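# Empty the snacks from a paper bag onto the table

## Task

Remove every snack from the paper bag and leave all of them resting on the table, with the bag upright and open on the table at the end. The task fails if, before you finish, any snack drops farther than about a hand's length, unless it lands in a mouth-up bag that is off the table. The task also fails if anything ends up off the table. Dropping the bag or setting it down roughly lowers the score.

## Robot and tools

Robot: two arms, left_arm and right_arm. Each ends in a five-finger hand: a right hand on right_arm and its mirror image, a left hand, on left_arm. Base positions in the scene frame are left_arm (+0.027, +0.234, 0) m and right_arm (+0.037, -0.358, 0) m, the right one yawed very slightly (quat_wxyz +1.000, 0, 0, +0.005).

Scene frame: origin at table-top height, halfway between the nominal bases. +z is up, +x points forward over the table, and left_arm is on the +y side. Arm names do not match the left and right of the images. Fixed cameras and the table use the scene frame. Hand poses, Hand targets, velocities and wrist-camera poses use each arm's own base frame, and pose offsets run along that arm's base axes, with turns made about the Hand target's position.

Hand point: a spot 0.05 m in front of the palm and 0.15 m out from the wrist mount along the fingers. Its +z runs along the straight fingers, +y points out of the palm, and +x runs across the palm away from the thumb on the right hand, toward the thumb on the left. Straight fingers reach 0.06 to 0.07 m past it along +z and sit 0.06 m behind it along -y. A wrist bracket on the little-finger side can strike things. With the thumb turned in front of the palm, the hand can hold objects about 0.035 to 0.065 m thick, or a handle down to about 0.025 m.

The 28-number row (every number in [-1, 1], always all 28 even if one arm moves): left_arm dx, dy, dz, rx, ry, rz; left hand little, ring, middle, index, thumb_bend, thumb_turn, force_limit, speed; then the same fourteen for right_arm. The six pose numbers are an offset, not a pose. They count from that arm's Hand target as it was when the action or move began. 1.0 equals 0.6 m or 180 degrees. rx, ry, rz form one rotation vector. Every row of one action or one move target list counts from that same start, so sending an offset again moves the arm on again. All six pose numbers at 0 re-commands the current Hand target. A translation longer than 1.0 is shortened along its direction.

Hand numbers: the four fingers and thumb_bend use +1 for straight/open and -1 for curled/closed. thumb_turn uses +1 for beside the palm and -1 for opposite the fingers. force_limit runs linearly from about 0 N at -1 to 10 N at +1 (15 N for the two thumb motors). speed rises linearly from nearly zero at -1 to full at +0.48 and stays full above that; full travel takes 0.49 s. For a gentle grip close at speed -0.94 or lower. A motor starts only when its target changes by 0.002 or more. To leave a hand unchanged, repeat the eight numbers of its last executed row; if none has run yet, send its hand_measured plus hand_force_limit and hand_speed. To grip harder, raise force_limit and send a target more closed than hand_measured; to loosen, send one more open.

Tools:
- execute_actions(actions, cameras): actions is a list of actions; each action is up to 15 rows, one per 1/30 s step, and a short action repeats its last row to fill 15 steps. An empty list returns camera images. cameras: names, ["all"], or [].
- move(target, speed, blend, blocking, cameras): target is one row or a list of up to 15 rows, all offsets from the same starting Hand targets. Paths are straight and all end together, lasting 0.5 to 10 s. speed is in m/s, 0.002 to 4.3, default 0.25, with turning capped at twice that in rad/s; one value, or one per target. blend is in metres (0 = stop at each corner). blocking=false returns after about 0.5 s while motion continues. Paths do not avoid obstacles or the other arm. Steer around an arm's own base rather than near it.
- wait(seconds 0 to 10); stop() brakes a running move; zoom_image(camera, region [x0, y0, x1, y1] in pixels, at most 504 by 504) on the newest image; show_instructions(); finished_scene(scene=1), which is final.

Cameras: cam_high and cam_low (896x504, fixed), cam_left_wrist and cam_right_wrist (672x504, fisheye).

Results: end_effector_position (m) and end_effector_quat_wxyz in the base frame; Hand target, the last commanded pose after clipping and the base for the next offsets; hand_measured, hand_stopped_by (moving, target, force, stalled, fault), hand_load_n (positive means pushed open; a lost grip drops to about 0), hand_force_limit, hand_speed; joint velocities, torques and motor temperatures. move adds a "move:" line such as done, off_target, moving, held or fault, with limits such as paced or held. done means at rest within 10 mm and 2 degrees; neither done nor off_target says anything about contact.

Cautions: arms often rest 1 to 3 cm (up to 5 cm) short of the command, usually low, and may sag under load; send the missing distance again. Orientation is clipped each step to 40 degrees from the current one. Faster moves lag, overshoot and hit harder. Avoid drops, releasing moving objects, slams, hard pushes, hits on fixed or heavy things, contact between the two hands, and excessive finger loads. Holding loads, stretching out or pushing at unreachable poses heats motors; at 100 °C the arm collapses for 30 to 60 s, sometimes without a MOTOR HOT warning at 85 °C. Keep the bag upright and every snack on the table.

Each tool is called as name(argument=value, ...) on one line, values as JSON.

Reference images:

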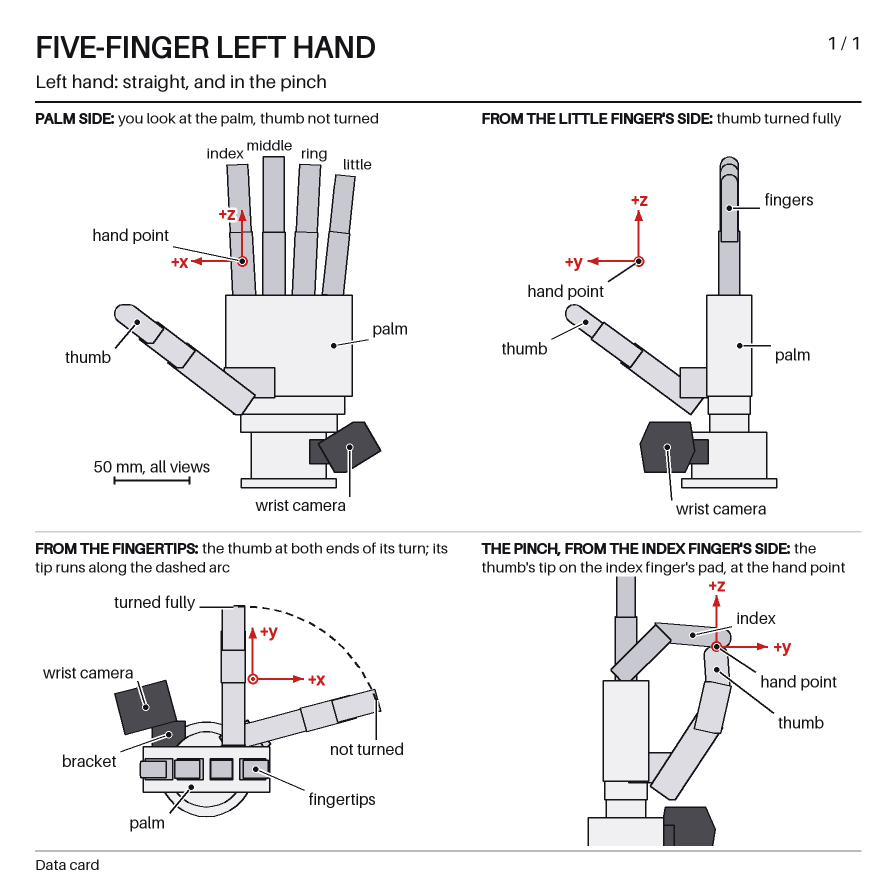

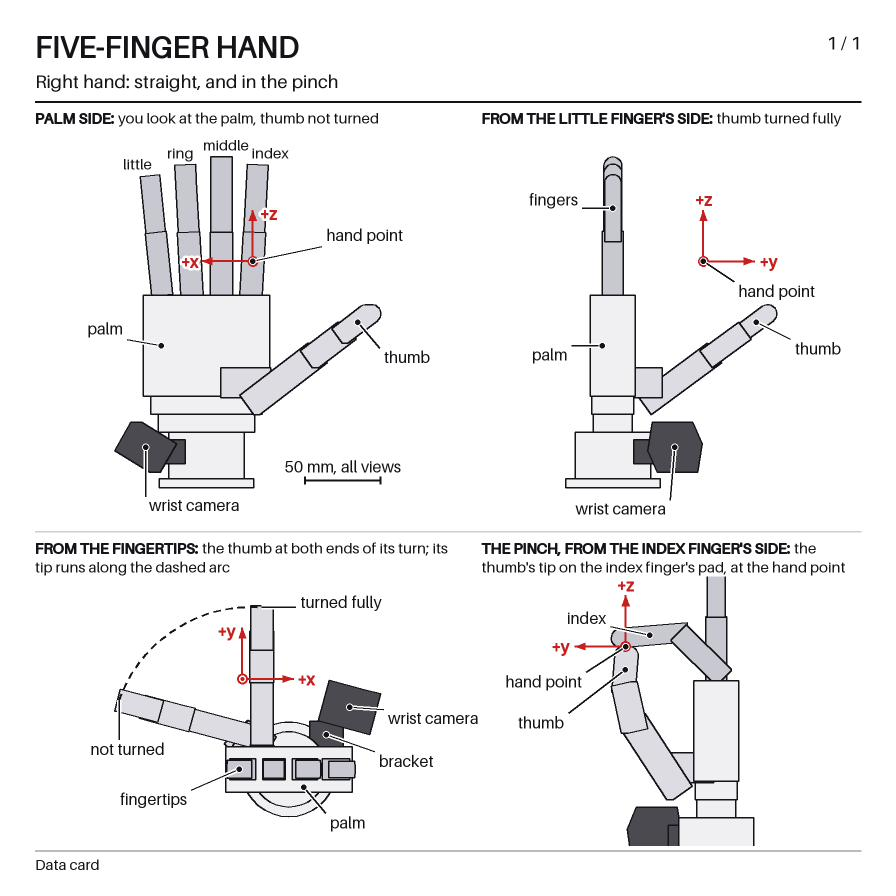

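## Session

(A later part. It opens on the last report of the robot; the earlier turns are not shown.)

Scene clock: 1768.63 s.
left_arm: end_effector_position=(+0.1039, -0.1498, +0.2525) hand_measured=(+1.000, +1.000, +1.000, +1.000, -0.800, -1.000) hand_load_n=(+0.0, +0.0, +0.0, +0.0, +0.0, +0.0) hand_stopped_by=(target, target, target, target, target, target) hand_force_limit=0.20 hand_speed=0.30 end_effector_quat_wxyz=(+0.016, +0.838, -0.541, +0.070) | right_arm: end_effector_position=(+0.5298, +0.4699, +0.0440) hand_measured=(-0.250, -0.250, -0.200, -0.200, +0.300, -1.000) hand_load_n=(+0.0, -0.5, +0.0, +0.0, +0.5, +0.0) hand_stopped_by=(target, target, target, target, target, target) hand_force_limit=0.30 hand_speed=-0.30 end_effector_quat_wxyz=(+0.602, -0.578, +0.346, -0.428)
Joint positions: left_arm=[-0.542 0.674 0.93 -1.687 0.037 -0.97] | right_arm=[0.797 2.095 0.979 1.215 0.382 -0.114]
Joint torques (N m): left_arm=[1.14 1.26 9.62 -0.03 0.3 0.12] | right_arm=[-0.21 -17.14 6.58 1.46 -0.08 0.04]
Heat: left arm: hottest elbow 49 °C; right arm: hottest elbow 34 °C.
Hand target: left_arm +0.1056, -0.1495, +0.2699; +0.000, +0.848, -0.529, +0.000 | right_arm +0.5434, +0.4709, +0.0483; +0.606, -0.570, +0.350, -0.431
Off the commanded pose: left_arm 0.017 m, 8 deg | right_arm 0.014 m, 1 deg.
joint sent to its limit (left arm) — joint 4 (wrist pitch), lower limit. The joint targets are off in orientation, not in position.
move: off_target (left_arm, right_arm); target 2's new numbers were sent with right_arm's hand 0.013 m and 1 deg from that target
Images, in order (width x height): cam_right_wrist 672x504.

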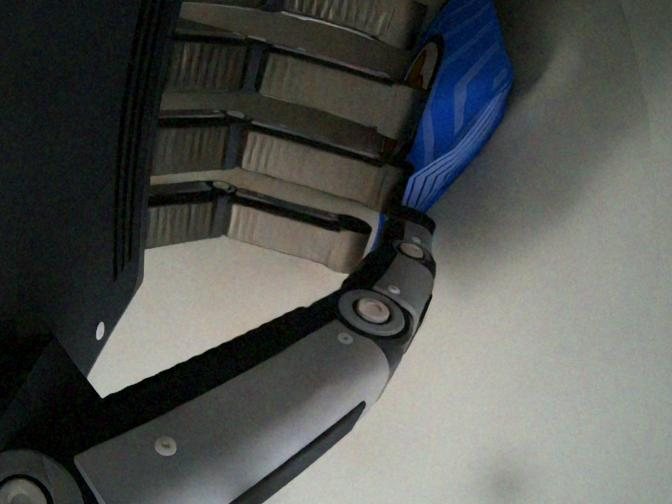

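move(target=[[0,0,0,0,0,0,1,1,1,1,-0.8,-1,0.2,0.3, 0.0,0.0,0,0,0,0,-0.3,-0.3,-0.2,-0.2,0.05,-1,0.1,-0.6]], speed=0.09, cameras=["cam_right_wrist"])

Scene clock: 1771.90 s.
left_arm: end_effector_position=(+0.1039, -0.1498, +0.2525) hand_measured=(+1.000, +1.000, +1.000, +1.000, -0.800, -1.000) hand_load_n=(+0.0, +0.0, +0.5, +0.0, +0.0, +0.0) hand_stopped_by=(target, target, target, target, target, target) hand_force_limit=0.20 hand_speed=0.30 end_effector_quat_wxyz=(+0.016, +0.838, -0.541, +0.070) | right_arm: end_effector_position=(+0.5298, +0.4699, +0.0440) hand_measured=(-0.300, -0.300, -0.200, -0.200, +0.050, -1.000) hand_load_n=(+0.0, +0.0, +0.0, +0.0, +0.0, +0.0) hand_stopped_by=(target, target, target, target, target, target) hand_force_limit=0.10 hand_speed=-0.60 end_effector_quat_wxyz=(+0.602, -0.578, +0.346, -0.428)
Joint positions: left_arm=[-0.542 0.674 0.93 -1.687 0.037 -0.97] | right_arm=[0.797 2.095 0.979 1.215 0.382 -0.114]
Joint torques (N m): left_arm=[1.49 0.97 9.57 -0.01 0.24 0.09] | right_arm=[-0.21 -17.03 6.6 1.47 -0.07 0.04]
Heat: left arm: hottest elbow 49 °C; right arm: hottest elbow 34 °C.
Hand target: left_arm +0.1056, -0.1495, +0.2699; +0.000, +0.848, -0.529, +0.000 | right_arm +0.5434, +0.4709, +0.0483; +0.606, -0.570, +0.350, -0.431
Off the commanded pose: left_arm 0.017 m, 8 deg | right_arm 0.014 m, 1 deg.
joint sent to its limit (left arm) — joint 4 (wrist pitch), lower limit. The joint targets are off in orientation, not in position.
move: off_target (left_arm, right_arm)
Images, in order (width x height): cam_right_wrist 672x504.

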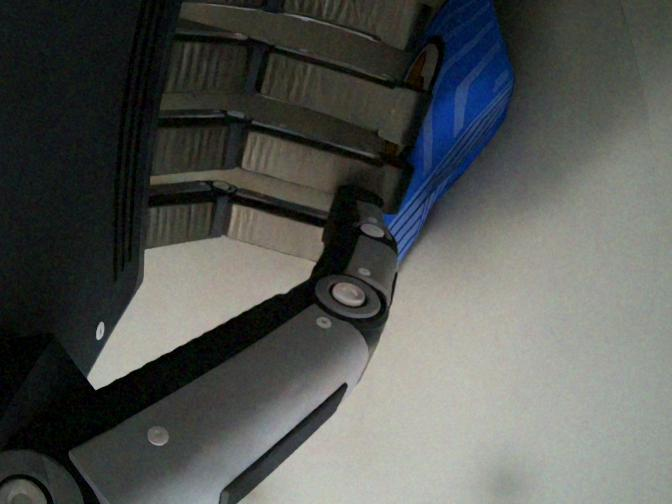

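move(target=[[0,0,0,0,0,0,1,1,1,1,-0.8,-1,0.2,0.3, -0.03,-0.01,0.015,0,0,0,0.2,0.2,0.2,0.2,0.05,-1,0.4,0.3],[0,0,0,0,0,0,1,1,1,1,-0.8,-1,0.2,0.3, -0.03,-0.01,0.015,0,0,0,0.2,0.2,0.2,0.2,0.5,-1,0.4,0.3],[0,0,0,0,0,0,1,1,1,1,-0.8,-1,0.2,0.3, 0.03,0.01,0.012,0,0,0,0.2,0.2,0.2,0.2,0.5,-1,0.4,0.3]], speed=0.09, cameras=["cam_right_wrist", "cam_high"])

Scene clock: 1778.47 s.
left_arm: end_effector_position=(+0.1039, -0.1498, +0.2525) hand_measured=(+1.000, +1.000, +1.000, +1.000, -0.800, -1.000) hand_load_n=(+0.0, +0.0, +0.0, +0.0, +0.0, +0.0) hand_stopped_by=(target, target, target, target, target, target) hand_force_limit=0.20 hand_speed=0.30 end_effector_quat_wxyz=(+0.016, +0.838, -0.541, +0.070) | right_arm: end_effector_position=(+0.5473, +0.4740, +0.0509) hand_measured=(+0.200, +0.200, +0.200, +0.200, +0.500, -1.000) hand_load_n=(+0.0, -0.5, +0.0, +0.0, +0.0, +0.0) hand_stopped_by=(target, target, target, target, target, target) hand_force_limit=0.40 hand_speed=0.30 end_effector_quat_wxyz=(+0.602, -0.577, +0.347, -0.429)
Joint positions: left_arm=[-0.542 0.674 0.93 -1.687 0.037 -0.97] | right_arm=[0.78 2.099 1.025 1.173 0.367 -0.114]
Joint torques (N m): left_arm=[1.73 0.73 9.62 0.03 0.23 0.11] | right_arm=[-0.21 -17.67 7.3 1.24 -0.07 0.06]
Heat: left arm: hottest elbow 49 °C; right arm: hottest elbow 35 °C.
Hand target: left_arm +0.1056, -0.1495, +0.2699; +0.000, +0.848, -0.529, +0.000 | right_arm +0.5615, +0.4768, +0.0555; +0.606, -0.570, +0.350, -0.431
Off the commanded pose: left_arm 0.017 m, 8 deg | right_arm 0.015 m, 1 deg.
joint sent to its limit (left arm) — joint 4 (wrist pitch), lower limit. The joint targets are off in orientation, not in position.
move: off_target (left_arm, right_arm); target 2's new numbers were sent with right_arm's hand 0.023 m and 2 deg from that target
Images, in order (width x height): cam_high 896x504, cam_right_wrist 672x504.

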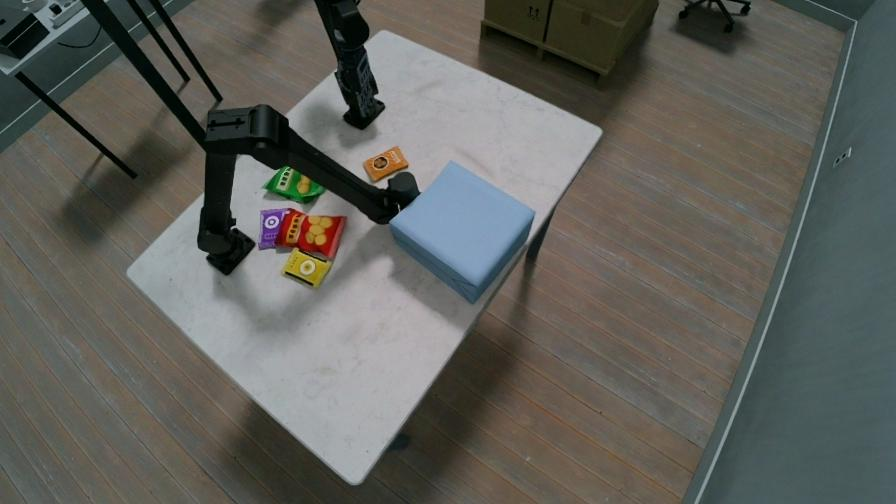

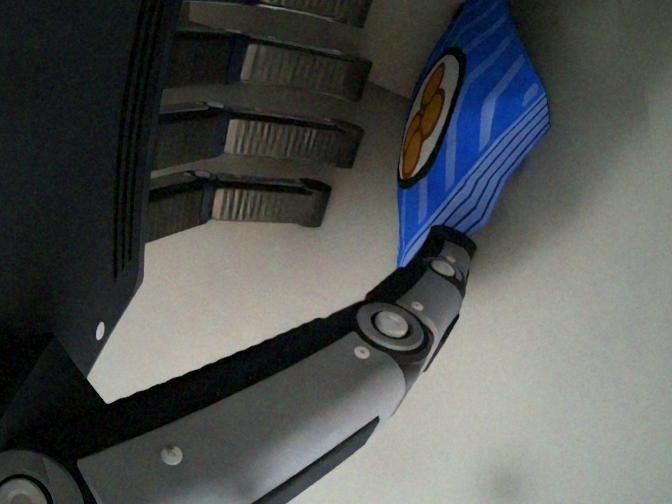

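move(target=[[0,0,0,0,0,0,1,1,1,1,-0.8,-1,0.2,0.3, -0.0,0.0,-0.025,0,0,0,-0.1,-0.1,-0.1,-0.1,0.4,-1,0.4,0.3]], speed=0.06, cameras=["cam_right_wrist"])

Scene clock: 1786.13 s.
left_arm: end_effector_position=(+0.1039, -0.1498, +0.2525) hand_measured=(+1.000, +1.000, +1.000, +1.000, -0.800, -1.000) hand_load_n=(+0.0, +0.0, +0.0, +0.0, +0.0, +0.0) hand_stopped_by=(target, target, target, target, target, target) hand_force_limit=0.20 hand_speed=0.30 end_effector_quat_wxyz=(+0.016, +0.838, -0.541, +0.070) | right_arm: end_effector_position=(+0.5492, +0.4759, +0.0404) hand_measured=(-0.100, -0.100, -0.100, -0.100, +0.400, -1.000) hand_load_n=(+0.0, +0.0, +0.0, +0.0, -0.5, -0.5) hand_stopped_by=(target, target, target, target, target, target) hand_force_limit=0.40 hand_speed=0.30 end_effector_quat_wxyz=(+0.600, -0.580, +0.347, -0.428)
Joint positions: left_arm=[-0.542 0.674 0.93 -1.687 0.037 -0.97] | right_arm=[0.78 2.123 1.037 1.178 0.367 -0.114]
Joint torques (N m): left_arm=[1.73 0.44 9.44 0.01 0.21 0.08] | right_arm=[-0.03 -16.44 6.69 2.22 -0.06 0.06]
Heat: left arm: hottest elbow 49 °C; right arm: hottest elbow 35 °C.
Hand target: left_arm +0.1056, -0.1495, +0.2699; +0.000, +0.848, -0.529, +0.000 | right_arm +0.5614, +0.4767, +0.0402; +0.605, -0.570, +0.350, -0.431
Off the commanded pose: left_arm 0.017 m, 8 deg | right_arm 0.012 m, 1 deg.
joint sent to its limit (left arm) — joint 4 (wrist pitch), lower limit. The joint targets are off in orientation, not in position.
move: off_target (left_arm, right_arm)
Images, in order (width x height): cam_right_wrist 672x504.

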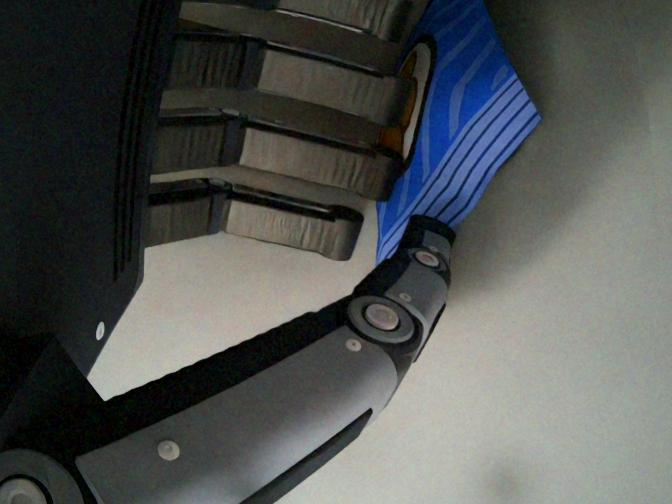

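move(target=[[0,0,0,0,0,0,1,1,1,1,-0.8,-1,0.2,0.3, 0.02,0.008,-0.01,0,0,0,-0.25,-0.25,-0.25,-0.25,0.4,-1,0.3,0.3],[0,0,0,0,0,0,1,1,1,1,-0.8,-1,0.2,0.3, 0.02,0.008,-0.01,0,0,0,-0.35,-0.35,-0.35,-0.35,0.15,-1,0.15,-0.6]], speed=0.06, cameras=["cam_right_wrist"])

Scene clock: 1789.90 s.
left_arm: end_effector_position=(+0.1039, -0.1498, +0.2525) hand_measured=(+1.000, +1.000, +1.000, +1.000, -0.800, -1.000) hand_load_n=(+0.0, +0.0, +0.0, +0.0, +0.0, +0.0) hand_stopped_by=(target, target, target, target, target, target) hand_force_limit=0.20 hand_speed=0.30 end_effector_quat_wxyz=(+0.016, +0.838, -0.541, +0.070) | right_arm: end_effector_position=(+0.5613, +0.4831, +0.0390) hand_measured=(-0.350, -0.350, -0.344, -0.350, +0.334, -1.000) hand_load_n=(+0.0, +0.0, +14.0, +0.0, +10.0, +1.0) hand_stopped_by=(target, target, force, target, force, target) hand_force_limit=0.15 hand_speed=-0.60 end_effector_quat_wxyz=(+0.605, -0.576, +0.345, -0.429)
Joint positions: left_arm=[-0.542 0.674 0.93 -1.687 0.037 -0.97] | right_arm=[0.773 2.153 1.081 1.178 0.358 -0.114]
Joint torques (N m): left_arm=[1.38 0.38 9.68 -0.02 0.26 0.11] | right_arm=[-0.21 -17.03 6.58 1.77 -0.06 0.07]
Heat: left arm: hottest elbow 49 °C; right arm: hottest elbow 35 °C.
Hand target: left_arm +0.1056, -0.1495, +0.2699; +0.000, +0.848, -0.529, +0.000 | right_arm +0.5734, +0.4817, +0.0345; +0.606, -0.570, +0.350, -0.431
Off the commanded pose: left_arm 0.017 m, 8 deg | right_arm 0.013 m, 1 deg.
joint sent to its limit (left arm) — joint 4 (wrist pitch), lower limit. The joint targets are off in orientation, not in position.
move: off_target (left_arm, right_arm); target 2's new numbers were sent with right_arm's hand 0.014 m and 1 deg from that target
Images, in order (width x height): cam_right_wrist 672x504.

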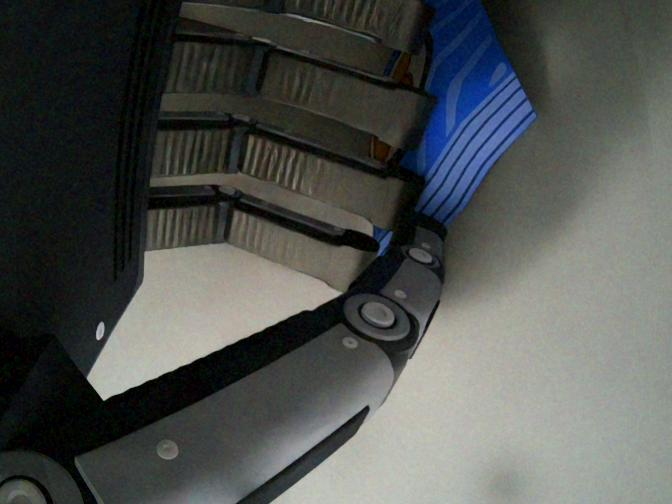

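move(target=[[0,0,0,0,0,0,1,1,1,1,-0.8,-1,0.2,0.3, -0.03,-0.01,0.035,0,0,0,0.4,0.4,0.4,0.4,0.6,-1,0.35,0.3],[0,0,0,0,0,0,1,1,1,1,-0.8,-1,0.2,0.3, -0.03,-0.01,0.04,0,0,0,0.5,0.5,0.5,0.5,-0.4,0.6,0.4,0.3],[0,0,0,0,0,0,1,1,1,1,-0.8,-1,0.2,0.3, 0.03,0.01,0.04,0,0,0,0,0,0,0,-0.4,0.6,0.4,0.3]], speed=0.09, cameras=["cam_right_wrist", "cam_high"])

Scene clock: 1801.23 s.
left_arm: end_effector_position=(+0.1039, -0.1498, +0.2525) hand_measured=(+1.000, +1.000, +1.000, +1.000, -0.800, -1.000) hand_load_n=(+0.0, +0.0, +0.0, +0.0, +0.0, +0.0) hand_stopped_by=(target, target, target, target, target, target) hand_force_limit=0.20 hand_speed=0.30 end_effector_quat_wxyz=(+0.016, +0.838, -0.541, +0.070) | right_arm: end_effector_position=(+0.5766, +0.4855, +0.0518) hand_measured=(+0.000, +0.000, +0.000, +0.000, -0.400, +0.600) hand_load_n=(+0.0, -0.5, +0.0, +0.0, +0.0, +0.0) hand_stopped_by=(target, target, target, target, target, target) hand_force_limit=0.40 hand_speed=0.30 end_effector_quat_wxyz=(+0.601, -0.579, +0.347, -0.428)
Joint positions: left_arm=[-0.542 0.674 0.93 -1.687 0.037 -0.97] | right_arm=[0.757 2.134 1.118 1.111 0.344 -0.111]
Joint torques (N m): left_arm=[2.2 0.32 9.59 0.09 0.27 0.11] | right_arm=[-0.09 -18.67 7.73 1.33 -0.07 0.06]
Heat: left arm: hottest elbow 49 °C; right arm: hottest elbow 35 °C.
Hand target: left_arm +0.1056, -0.1495, +0.2699; +0.000, +0.848, -0.529, +0.000 | right_arm +0.5913, +0.4877, +0.0583; +0.606, -0.570, +0.350, -0.431
Off the commanded pose: left_arm 0.017 m, 8 deg | right_arm 0.016 m, 1 deg.
joint sent to its limit (left arm) — joint 4 (wrist pitch), lower limit. The joint targets are off in orientation, not in position.
move: off_target (left_arm, right_arm); target 3's new numbers were sent with right_arm's hand 0.016 m and 1 deg from that target
Images, in order (width x height): cam_high 896x504, cam_right_wrist 672x504.

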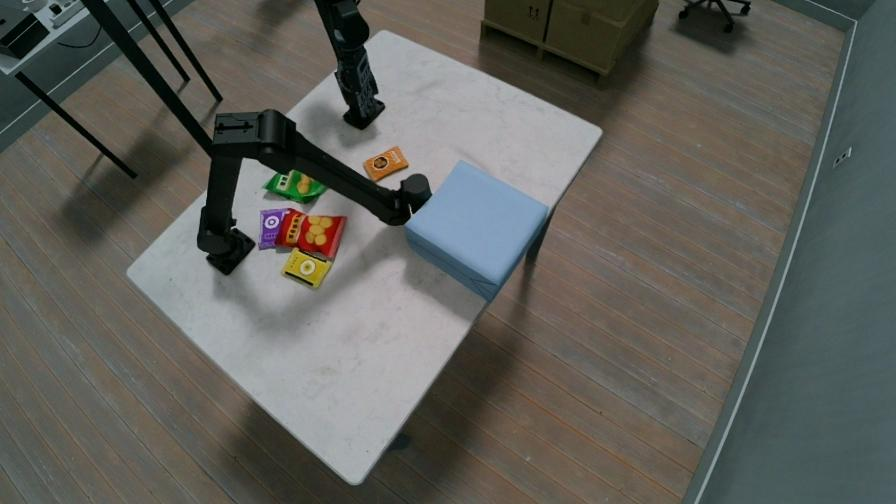

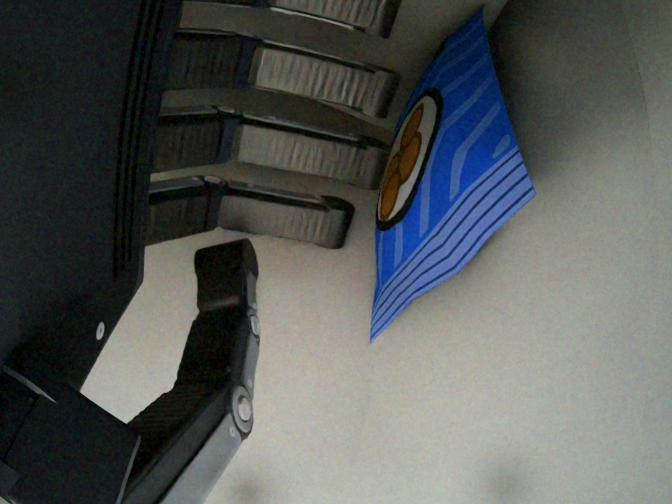

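move(target=[[0,0,0,0,0,0,1,1,1,1,-0.8,-1,0.2,0.3, 0,0,-0.035,0,0,0,-0.2,-0.2,-0.2,-0.2,-0.4,0.6,0.3,0.0],[0,0,0,0,0,0,1,1,1,1,-0.8,-1,0.2,0.3, -0.2,-0.07,-0.035,0,0,0,-0.2,-0.2,-0.2,-0.2,-0.4,0.6,0.3,0.0]], speed=0.07, cameras=["cam_right_wrist", "cam_high"])

Scene clock: 1807.30 s.
left_arm: end_effector_position=(+0.1039, -0.1498, +0.2525) hand_measured=(+1.000, +1.000, +1.000, +1.000, -0.800, -1.000) hand_load_n=(+0.0, +0.0, +0.0, +0.0, +0.0, +0.0) hand_stopped_by=(target, target, target, target, target, target) hand_force_limit=0.20 hand_speed=0.30 end_effector_quat_wxyz=(+0.016, +0.838, -0.541, +0.070) | right_arm: end_effector_position=(+0.4793, +0.4415, +0.0304) hand_measured=(-0.200, -0.200, -0.200, -0.200, -0.400, +0.600) hand_load_n=(+0.0, +0.0, +1.5, +0.0, +0.0, +0.0) hand_stopped_by=(target, target, target, target, target, target) hand_force_limit=0.30 hand_speed=0.00 end_effector_quat_wxyz=(+0.600, -0.572, +0.356, -0.431)
Joint positions: left_arm=[-0.542 0.674 0.93 -1.687 0.037 -0.97] | right_arm=[0.841 2.074 0.823 1.355 0.448 -0.111]
Joint torques (N m): left_arm=[1.32 0.62 9.61 0.03 0.27 0.12] | right_arm=[2.02 -17.67 2.5 2.02 0.18 -0.07]
Heat: left arm: hottest elbow 49 °C; right arm: hottest elbow 35 °C.
Hand target: left_arm +0.1056, -0.1495, +0.2699; +0.000, +0.848, -0.529, +0.000 | right_arm +0.4715, +0.4456, +0.0374; +0.606, -0.570, +0.350, -0.431
Off the commanded pose: left_arm 0.017 m, 8 deg | right_arm 0.011 m, 1 deg.
joint sent to its limit (left arm) — joint 4 (wrist pitch), lower limit. The joint targets are off in orientation, not in position.
move: off_target (left_arm, right_arm)
Images, in order (width x height): cam_high 896x504, cam_right_wrist 672x504.

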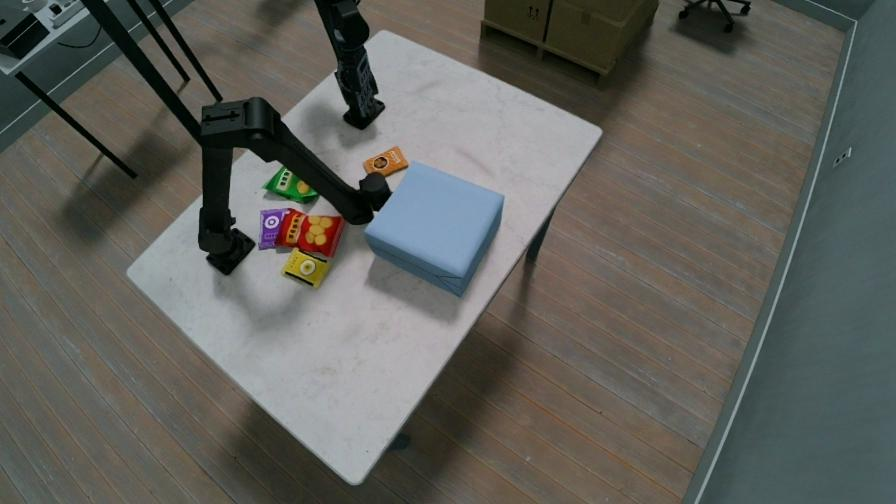

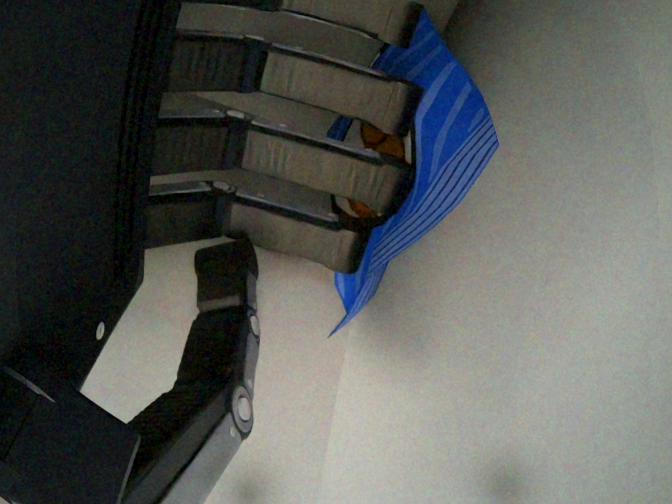

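move(target=[[0,0,0,0,0,0,1,1,1,1,-0.8,-1,0.2,0.3, 0.015,0.005,0.008,0,0,0,-0.2,-0.2,-0.2,-0.2,0.5,0.6,0.3,0.0],[0,0,0,0,0,0,1,1,1,1,-0.8,-1,0.2,0.3, 0.015,0.005,0.008,0,0,0,-0.2,-0.2,-0.2,-0.2,0.5,-1,0.3,-0.2]], speed=0.07, cameras=["cam_right_wrist"])

Scene clock: 1812.77 s.
left_arm: end_effector_position=(+0.1039, -0.1498, +0.2525) hand_measured=(+1.000, +1.000, +1.000, +1.000, -0.800, -1.000) hand_load_n=(+0.0, +0.0, +0.0, +0.0, +0.0, +0.0) hand_stopped_by=(target, target, target, target, target, target) hand_force_limit=0.20 hand_speed=0.30 end_effector_quat_wxyz=(+0.016, +0.838, -0.541, +0.070) | right_arm: end_effector_position=(+0.4789, +0.4457, +0.0428) hand_measured=(-0.200, -0.200, -0.200, -0.200, +0.498, -1.000) hand_load_n=(+0.0, +0.0, +0.0, -0.5, -1.0, +1.0) hand_stopped_by=(target, target, target, target, target, target) hand_force_limit=0.30 hand_speed=-0.20 end_effector_quat_wxyz=(+0.610, -0.566, +0.353, -0.429)
Joint positions: left_arm=[-0.542 0.674 0.93 -1.687 0.037 -0.97] | right_arm=[0.843 2.055 0.823 1.355 0.44 -0.108]
Joint torques (N m): left_arm=[2.32 0.56 9.62 0.14 0.24 0.11] | right_arm=[1.03 -16.26 4.23 0.96 0.12 -0.11]
Heat: left arm: hottest elbow 49 °C; right arm: hottest elbow 35 °C.
Hand target: left_arm +0.1056, -0.1495, +0.2699; +0.000, +0.848, -0.529, +0.000 | right_arm +0.4803, +0.4487, +0.0421; +0.605, -0.570, +0.350, -0.431
Off the commanded pose: left_arm 0.017 m, 8 deg | right_arm 0.003 m, 1 deg.
joint sent to its limit (left arm) — joint 4 (wrist pitch), lower limit. The joint targets are off in orientation, not in position.
move: off_target (left_arm); target 2's new numbers were sent with right_arm's hand 0.011 m and 1 deg from that target
Images, in order (width x height): cam_right_wrist 672x504.

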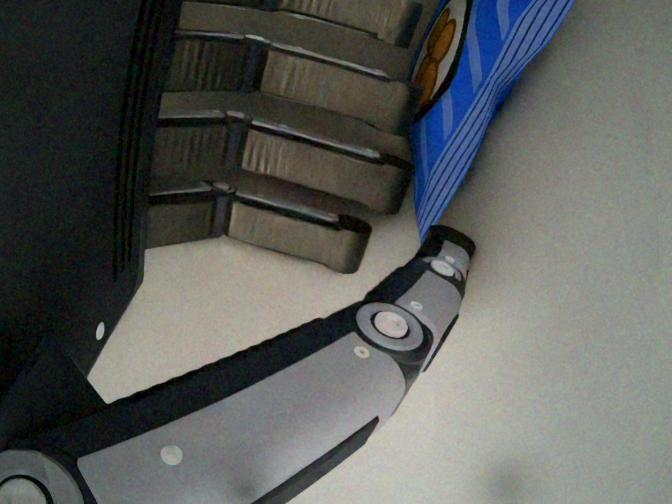

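move(target=[[0,0,0,0,0,0,1,1,1,1,-0.8,-1,0.2,0.3, 0.0,0.0,0.02,0,0,0,0.3,0.3,0.3,0.3,0.5,-1,0.35,0.3],[0,0,0,0,0,0,1,1,1,1,-0.8,-1,0.2,0.3, 0.0,0.0,0.02,0,0,0,0.3,0.3,0.3,0.3,-0.4,0.6,0.4,0.3],[0,0,0,0,0,0,1,1,1,1,-0.8,-1,0.2,0.3, 0.08,0.0,0.02,0,0,0,0.2,0.2,0.2,0.2,-0.4,0.6,0.4,0.3]], speed=0.09, cameras=["cam_right_wrist", "cam_high"])

Scene clock: 1821.60 s.
left_arm: end_effector_position=(+0.1039, -0.1498, +0.2525) hand_measured=(+1.000, +1.000, +1.000, +1.000, -0.800, -1.000) hand_load_n=(+0.0, +0.0, +0.0, +0.0, +0.0, +0.0) hand_stopped_by=(target, target, target, target, target, target) hand_force_limit=0.20 hand_speed=0.30 end_effector_quat_wxyz=(+0.016, +0.838, -0.541, +0.070) | right_arm: end_effector_position=(+0.5169, +0.4448, +0.0519) hand_measured=(+0.200, +0.200, +0.200, +0.200, -0.400, +0.600) hand_load_n=(+0.5, +0.0, +0.0, +0.0, +0.0, +0.0) hand_stopped_by=(target, target, target, target, target, target) hand_force_limit=0.40 hand_speed=0.30 end_effector_quat_wxyz=(+0.604, -0.574, +0.349, -0.428)
Joint positions: left_arm=[-0.542 0.674 0.93 -1.687 0.037 -0.97] | right_arm=[0.782 2.045 0.895 1.254 0.372 -0.108]
Joint torques (N m): left_arm=[1.79 1.14 9.57 0.23 0.24 0.08] | right_arm=[0.21 -15.91 6.5 1.28 -0.07 0]
Heat: left arm: hottest elbow 49 °C; right arm: hottest elbow 35 °C.
Hand target: left_arm +0.1056, -0.1495, +0.2699; +0.000, +0.848, -0.529, +0.000 | right_arm +0.5284, +0.4487, +0.0540; +0.605, -0.570, +0.350, -0.431
Off the commanded pose: left_arm 0.017 m, 8 deg | right_arm 0.012 m, 1 deg.
joint sent to its limit (left arm) — joint 4 (wrist pitch), lower limit. The joint targets are off in orientation, not in position.
move: off_target (left_arm, right_arm); target 2's new numbers were sent with right_arm's hand 0.012 m and 1 deg from that target; target 3's new numbers were sent with right_arm's hand 0.012 m and 1 deg from that target
Images, in order (width x height): cam_high 896x504, cam_right_wrist 672x504.

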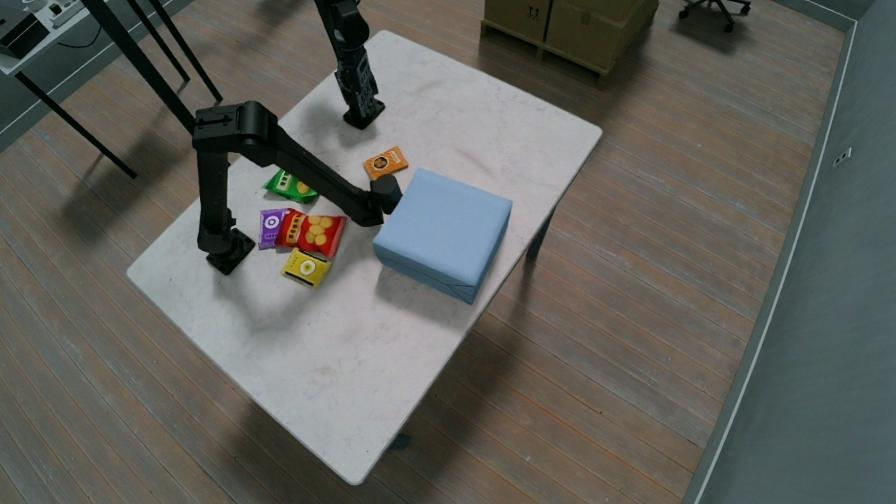

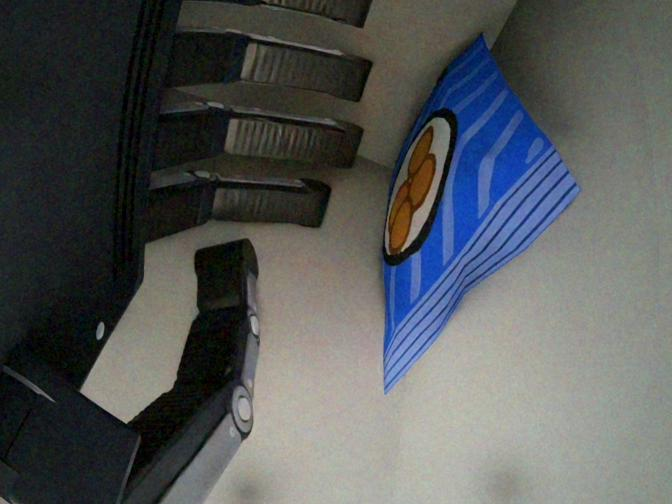

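move(target=[[0,0,0,0,0,0,1,1,1,1,-0.8,-1,0.2,0.3, 0.035,0.014,0.0,0,0,0,0,0,0,0,-0.4,0.6,0.4,0.3],[0,0,0,0,0,0,1,1,1,1,-0.8,-1,0.2,0.3, 0.035,0.014,-0.012,0,0,0,-0.2,-0.2,-0.2,-0.2,-0.4,0.6,0.3,0.0],[0,0,0,0,0,0,1,1,1,1,-0.8,-1,0.2,0.3, -0.07,-0.028,-0.005,0,0,0,-0.2,-0.2,-0.2,-0.2,-0.4,0.6,0.3,0.0]], speed=0.05, cameras=["cam_right_wrist", "cam_high"])

Scene clock: 1829.00 s.
left_arm: end_effector_position=(+0.1039, -0.1498, +0.2525) hand_measured=(+1.000, +1.000, +1.000, +1.000, -0.800, -1.000) hand_load_n=(+0.0, +0.0, +0.0, +0.0, +0.0, +0.0) hand_stopped_by=(target, target, target, target, target, target) hand_force_limit=0.20 hand_speed=0.30 end_effector_quat_wxyz=(+0.016, +0.838, -0.541, +0.070) | right_arm: end_effector_position=(+0.4928, +0.4268, +0.0392) hand_measured=(-0.200, -0.200, -0.200, -0.200, -0.400, +0.600) hand_load_n=(+0.0, +0.0, +1.0, +0.0, +0.0, +0.0) hand_stopped_by=(target, target, target, target, target, target) hand_force_limit=0.30 hand_speed=0.00 end_effector_quat_wxyz=(+0.596, -0.576, +0.356, -0.431)
Joint positions: left_arm=[-0.542 0.674 0.93 -1.687 0.037 -0.97] | right_arm=[0.797 2.038 0.814 1.315 0.404 -0.108]
Joint torques (N m): left_arm=[2.37 0.73 9.51 0.01 0.27 0.1] | right_arm=[1.9 -17.9 2.91 2.21 0.18 -0.05]
Heat: left arm: hottest elbow 49 °C; right arm: hottest elbow 35 °C.
Hand target: left_arm +0.1056, -0.1495, +0.2699; +0.000, +0.848, -0.529, +0.000 | right_arm +0.4863, +0.4320, +0.0512; +0.606, -0.570, +0.350, -0.431
Off the commanded pose: left_arm 0.017 m, 8 deg | right_arm 0.014 m, 1 deg.
joint sent to its limit (left arm) — joint 4 (wrist pitch), lower limit. The joint targets are off in orientation, not in position.
move: off_target (left_arm, right_arm); target 2's new numbers were sent with right_arm's hand 0.014 m and 1 deg from that target
Images, in order (width x height): cam_high 896x504, cam_right_wrist 672x504.

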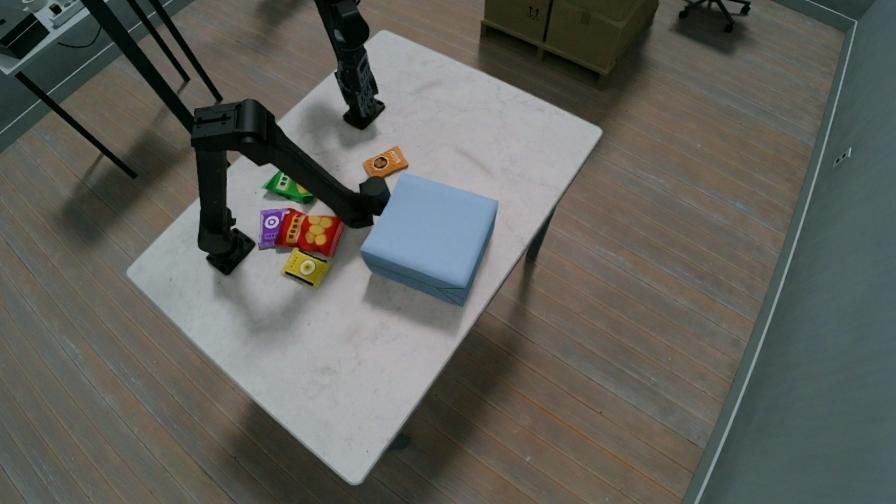

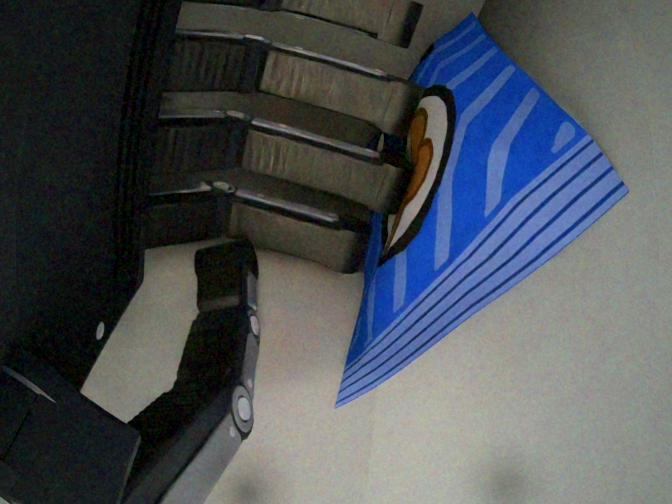

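move(target=[[0,0,0,0,0,0,1,1,1,1,-0.8,-1,0.2,0.3, 0.01,0.004,0.03,0,0,0,0.4,0.4,0.4,0.4,-0.6,0.6,0.4,0.3],[0,0,0,0,0,0,1,1,1,1,-0.8,-1,0.2,0.3, 0.04,0.015,0.03,0,0,0,1,1,1,1,-0.86,-0.9,0.4,0.3]], speed=0.08, cameras=["cam_right_wrist", "cam_high"])

Scene clock: 1850.50 s.
left_arm: end_effector_position=(+0.1039, -0.1498, +0.2525) hand_measured=(+1.000, +1.000, +1.000, +1.000, -0.800, -1.000) hand_load_n=(+0.0, +0.0, +0.0, +0.5, +0.0, +0.0) hand_stopped_by=(target, target, target, target, target, target) hand_force_limit=0.20 hand_speed=0.30 end_effector_quat_wxyz=(+0.016, +0.838, -0.541, +0.070) | right_arm: end_effector_position=(+0.4977, +0.4363, +0.0548) hand_measured=(+1.000, +1.000, +1.000, +1.000, -0.860, -0.900) hand_load_n=(+0.0, -0.5, +0.0, +0.0, +0.0, +0.0) hand_stopped_by=(target, target, target, target, target, target) hand_force_limit=0.40 hand_speed=0.30 end_effector_quat_wxyz=(+0.598, -0.581, +0.350, -0.426)
Joint positions: left_arm=[-0.542 0.674 0.93 -1.687 0.037 -0.97] | right_arm=[0.797 2 0.836 1.25 0.387 -0.108]
Joint torques (N m): left_arm=[2.26 0.15 9.61 -0.16 0.2 0.11] | right_arm=[0.21 -16.85 6.35 1.33 -0.08 -0.03]
Heat: left arm: hottest elbow 49 °C; right arm: hottest shoulder 34 °C.
Hand target: left_arm +0.1056, -0.1495, +0.2699; +0.000, +0.848, -0.529, +0.000 | right_arm +0.5104, +0.4408, +0.0692; +0.606, -0.570, +0.350, -0.431
Off the commanded pose: left_arm 0.017 m, 8 deg | right_arm 0.020 m, 2 deg.
joint sent to its limit (left arm) — joint 4 (wrist pitch), lower limit. The joint targets are off in orientation, not in position.
move: off_target (left_arm, right_arm); target 2's new numbers were sent with right_arm's hand 0.019 m and 1 deg from that target
Images, in order (width x height): cam_high 896x504, cam_right_wrist 672x504.

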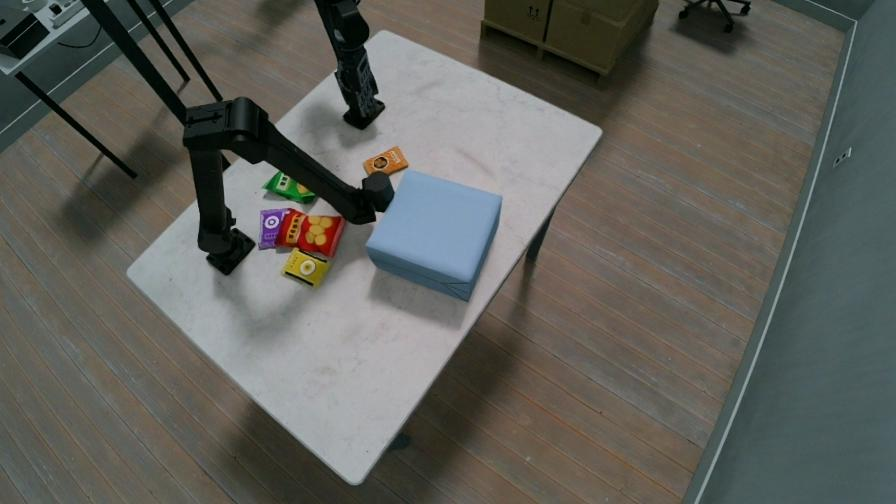

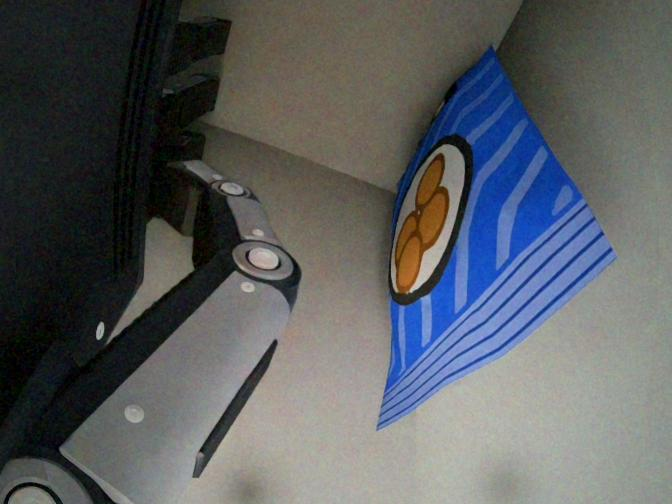

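move(target=[[0,0,0,0,0,0,1,1,1,1,-0.8,-1,0.2,0.3, -0.015,-0.006,0.05,0.0125,-0.031,0,1,1,1,1,-0.86,-0.9,0.4,0.3],[0,0,0,0,0,0,1,1,1,1,-0.8,-1,0.2,0.3, -0.03,-0.012,0.09,0.025,-0.062,0,1,1,1,1,-0.86,-0.9,0.4,0.3]], speed=0.08, blend=0.01, cameras=["cam_right_wrist", "cam_high", "cam_low"])

Scene clock: 1854.87 s.
left_arm: end_effector_position=(+0.1039, -0.1498, +0.2525) hand_measured=(+1.000, +1.000, +1.000, +1.000, -0.800, -1.000) hand_load_n=(+0.0, +0.0, +0.0, +0.0, +0.0, +0.0) hand_stopped_by=(target, target, target, target, target, target) hand_force_limit=0.20 hand_speed=0.30 end_effector_quat_wxyz=(+0.016, +0.838, -0.541, +0.070) | right_arm: end_effector_position=(+0.4970, +0.4286, +0.1073) hand_measured=(+1.000, +1.000, +1.000, +1.000, -0.860, -0.900) hand_load_n=(-0.5, +0.0, +0.0, -0.5, +0.0, +0.0) hand_stopped_by=(target, target, target, target, target, target) hand_force_limit=0.40 hand_speed=0.30 end_effector_quat_wxyz=(+0.647, -0.514, +0.315, -0.467)
Joint positions: left_arm=[-0.542 0.674 0.93 -1.687 0.037 -0.97] | right_arm=[0.797 2 0.816 1.484 0.387 -0.192]
Joint torques (N m): left_arm=[1.49 0.91 9.47 0.17 0.26 0.1] | right_arm=[1.73 -17.14 3.73 2.67 -0.11 -0.13]
Heat: left arm: hottest elbow 49 °C; right arm: hottest shoulder 34 °C.
Hand target: left_arm +0.1056, -0.1495, +0.2699; +0.000, +0.848, -0.529, +0.000 | right_arm +0.4924, +0.4336, +0.1232; +0.659, -0.502, +0.306, -0.470
Off the commanded pose: left_arm 0.017 m, 8 deg | right_arm 0.017 m, 2 deg.
joint sent to its limit (left arm) — joint 4 (wrist pitch), lower limit. The joint targets are off in orientation, not in position.
move: off_target (left_arm, right_arm)
Images, in order (width x height): cam_high 896x504, cam_low 896x504, cam_right_wrist 672x504.

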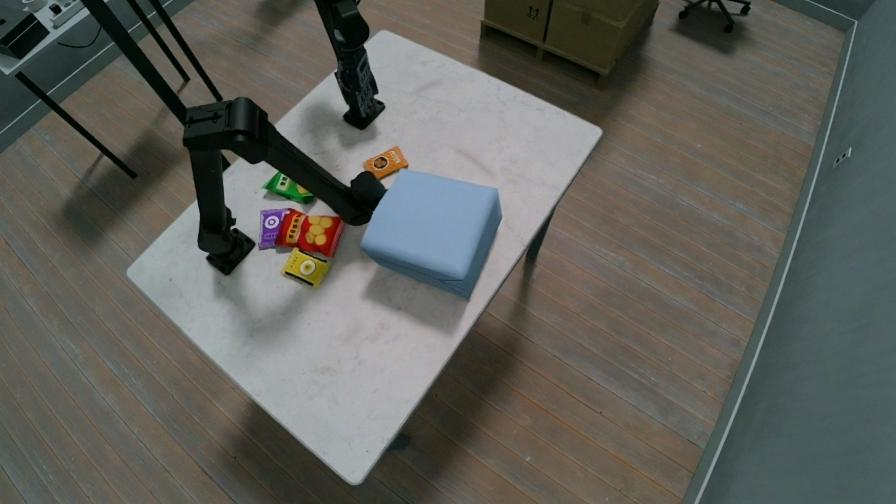

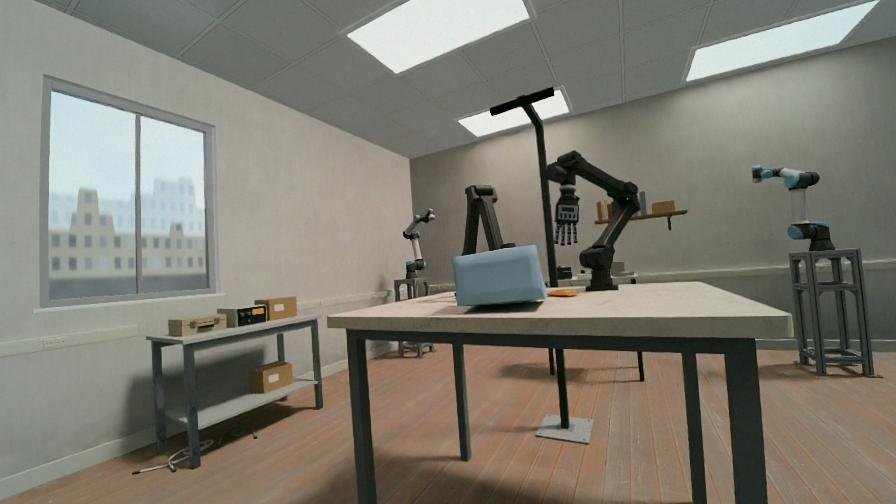

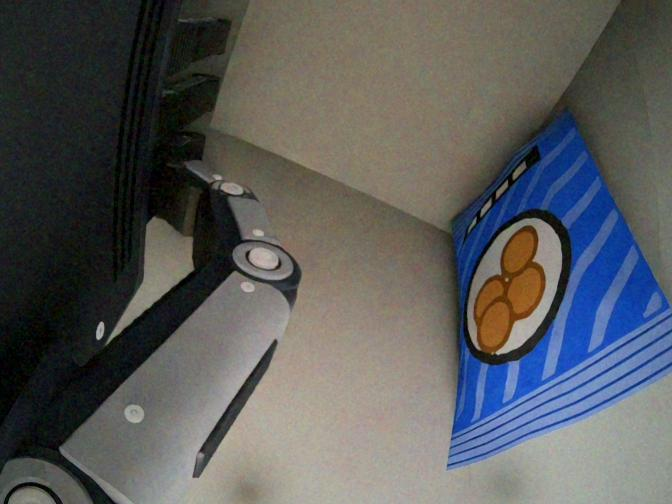

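move(target=[[0,0,0,0,0,0,1,1,1,1,-0.8,-1,0.2,0.3, -0.035,-0.013,0.07,0.008,-0.02,0,1,1,1,1,-0.86,-0.9,0.4,0.3]], speed=0.08, cameras=["cam_right_wrist", "cam_high", "cam_low"])

Scene clock: 1857.93 s.
left_arm: end_effector_position=(+0.1039, -0.1498, +0.2525) hand_measured=(+1.000, +1.000, +1.000, +1.000, -0.800, -1.000) hand_load_n=(+0.0, +0.0, +0.0, +0.0, +0.0, +0.0) hand_stopped_by=(target, target, target, target, target, target) hand_force_limit=0.20 hand_speed=0.30 end_effector_quat_wxyz=(+0.016, +0.838, -0.541, +0.070) | right_arm: end_effector_position=(+0.4774, +0.4214, +0.1399) hand_measured=(+1.000, +1.000, +1.000, +1.000, -0.860, -0.900) hand_load_n=(-1.0, +0.0, +0.0, -0.5, +0.0, +0.0) hand_stopped_by=(target, target, target, target, target, target) hand_force_limit=0.40 hand_speed=0.30 end_effector_quat_wxyz=(+0.659, -0.497, +0.300, -0.478)
Joint positions: left_arm=[-0.542 0.674 0.93 -1.687 0.037 -0.97] | right_arm=[0.817 1.929 0.76 1.529 0.393 -0.229]
Joint torques (N m): left_arm=[2.02 0.44 9.55 0.09 0.3 0.11] | right_arm=[1.9 -17.67 3.82 2.47 0.04 -0.12]
Heat: left arm: hottest elbow 49 °C; right arm: hottest shoulder 34 °C.
Hand target: left_arm +0.1056, -0.1495, +0.2699; +0.000, +0.848, -0.529, +0.000 | right_arm +0.4715, +0.4258, +0.1651; +0.674, -0.478, +0.291, -0.482
Off the commanded pose: left_arm 0.017 m, 8 deg | right_arm 0.026 m, 3 deg.
joint sent to its limit (left arm) — joint 4 (wrist pitch), lower limit. The joint targets are off in orientation, not in position.
move: off_target (left_arm, right_arm)
Images, in order (width x height): cam_high 896x504, cam_low 896x504, cam_right_wrist 672x504.

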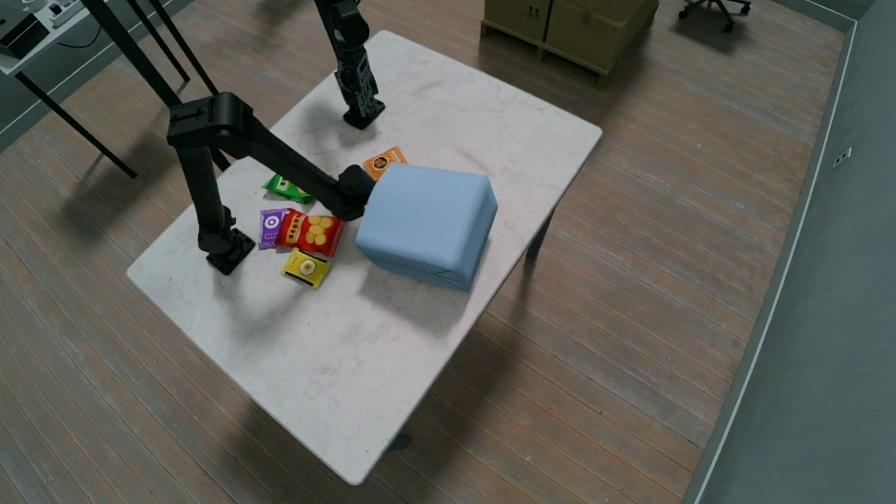

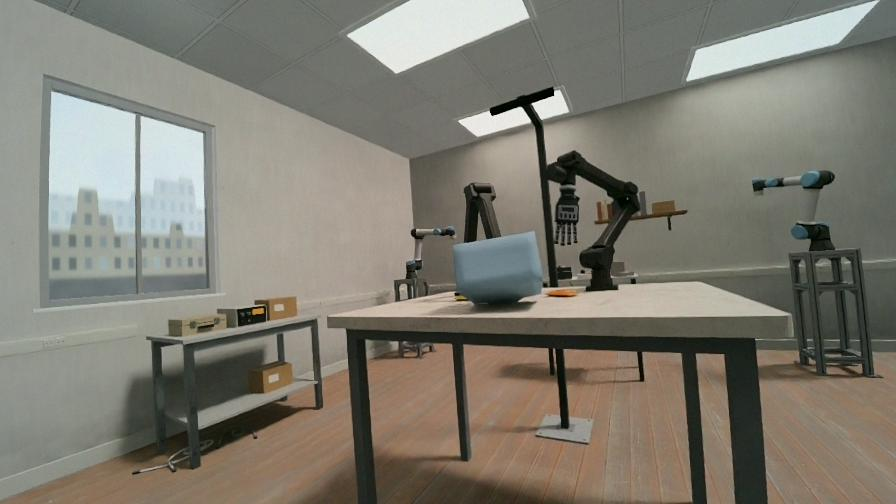

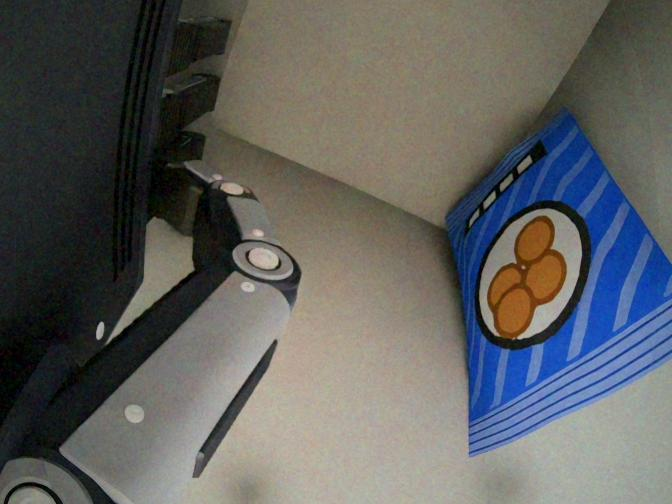

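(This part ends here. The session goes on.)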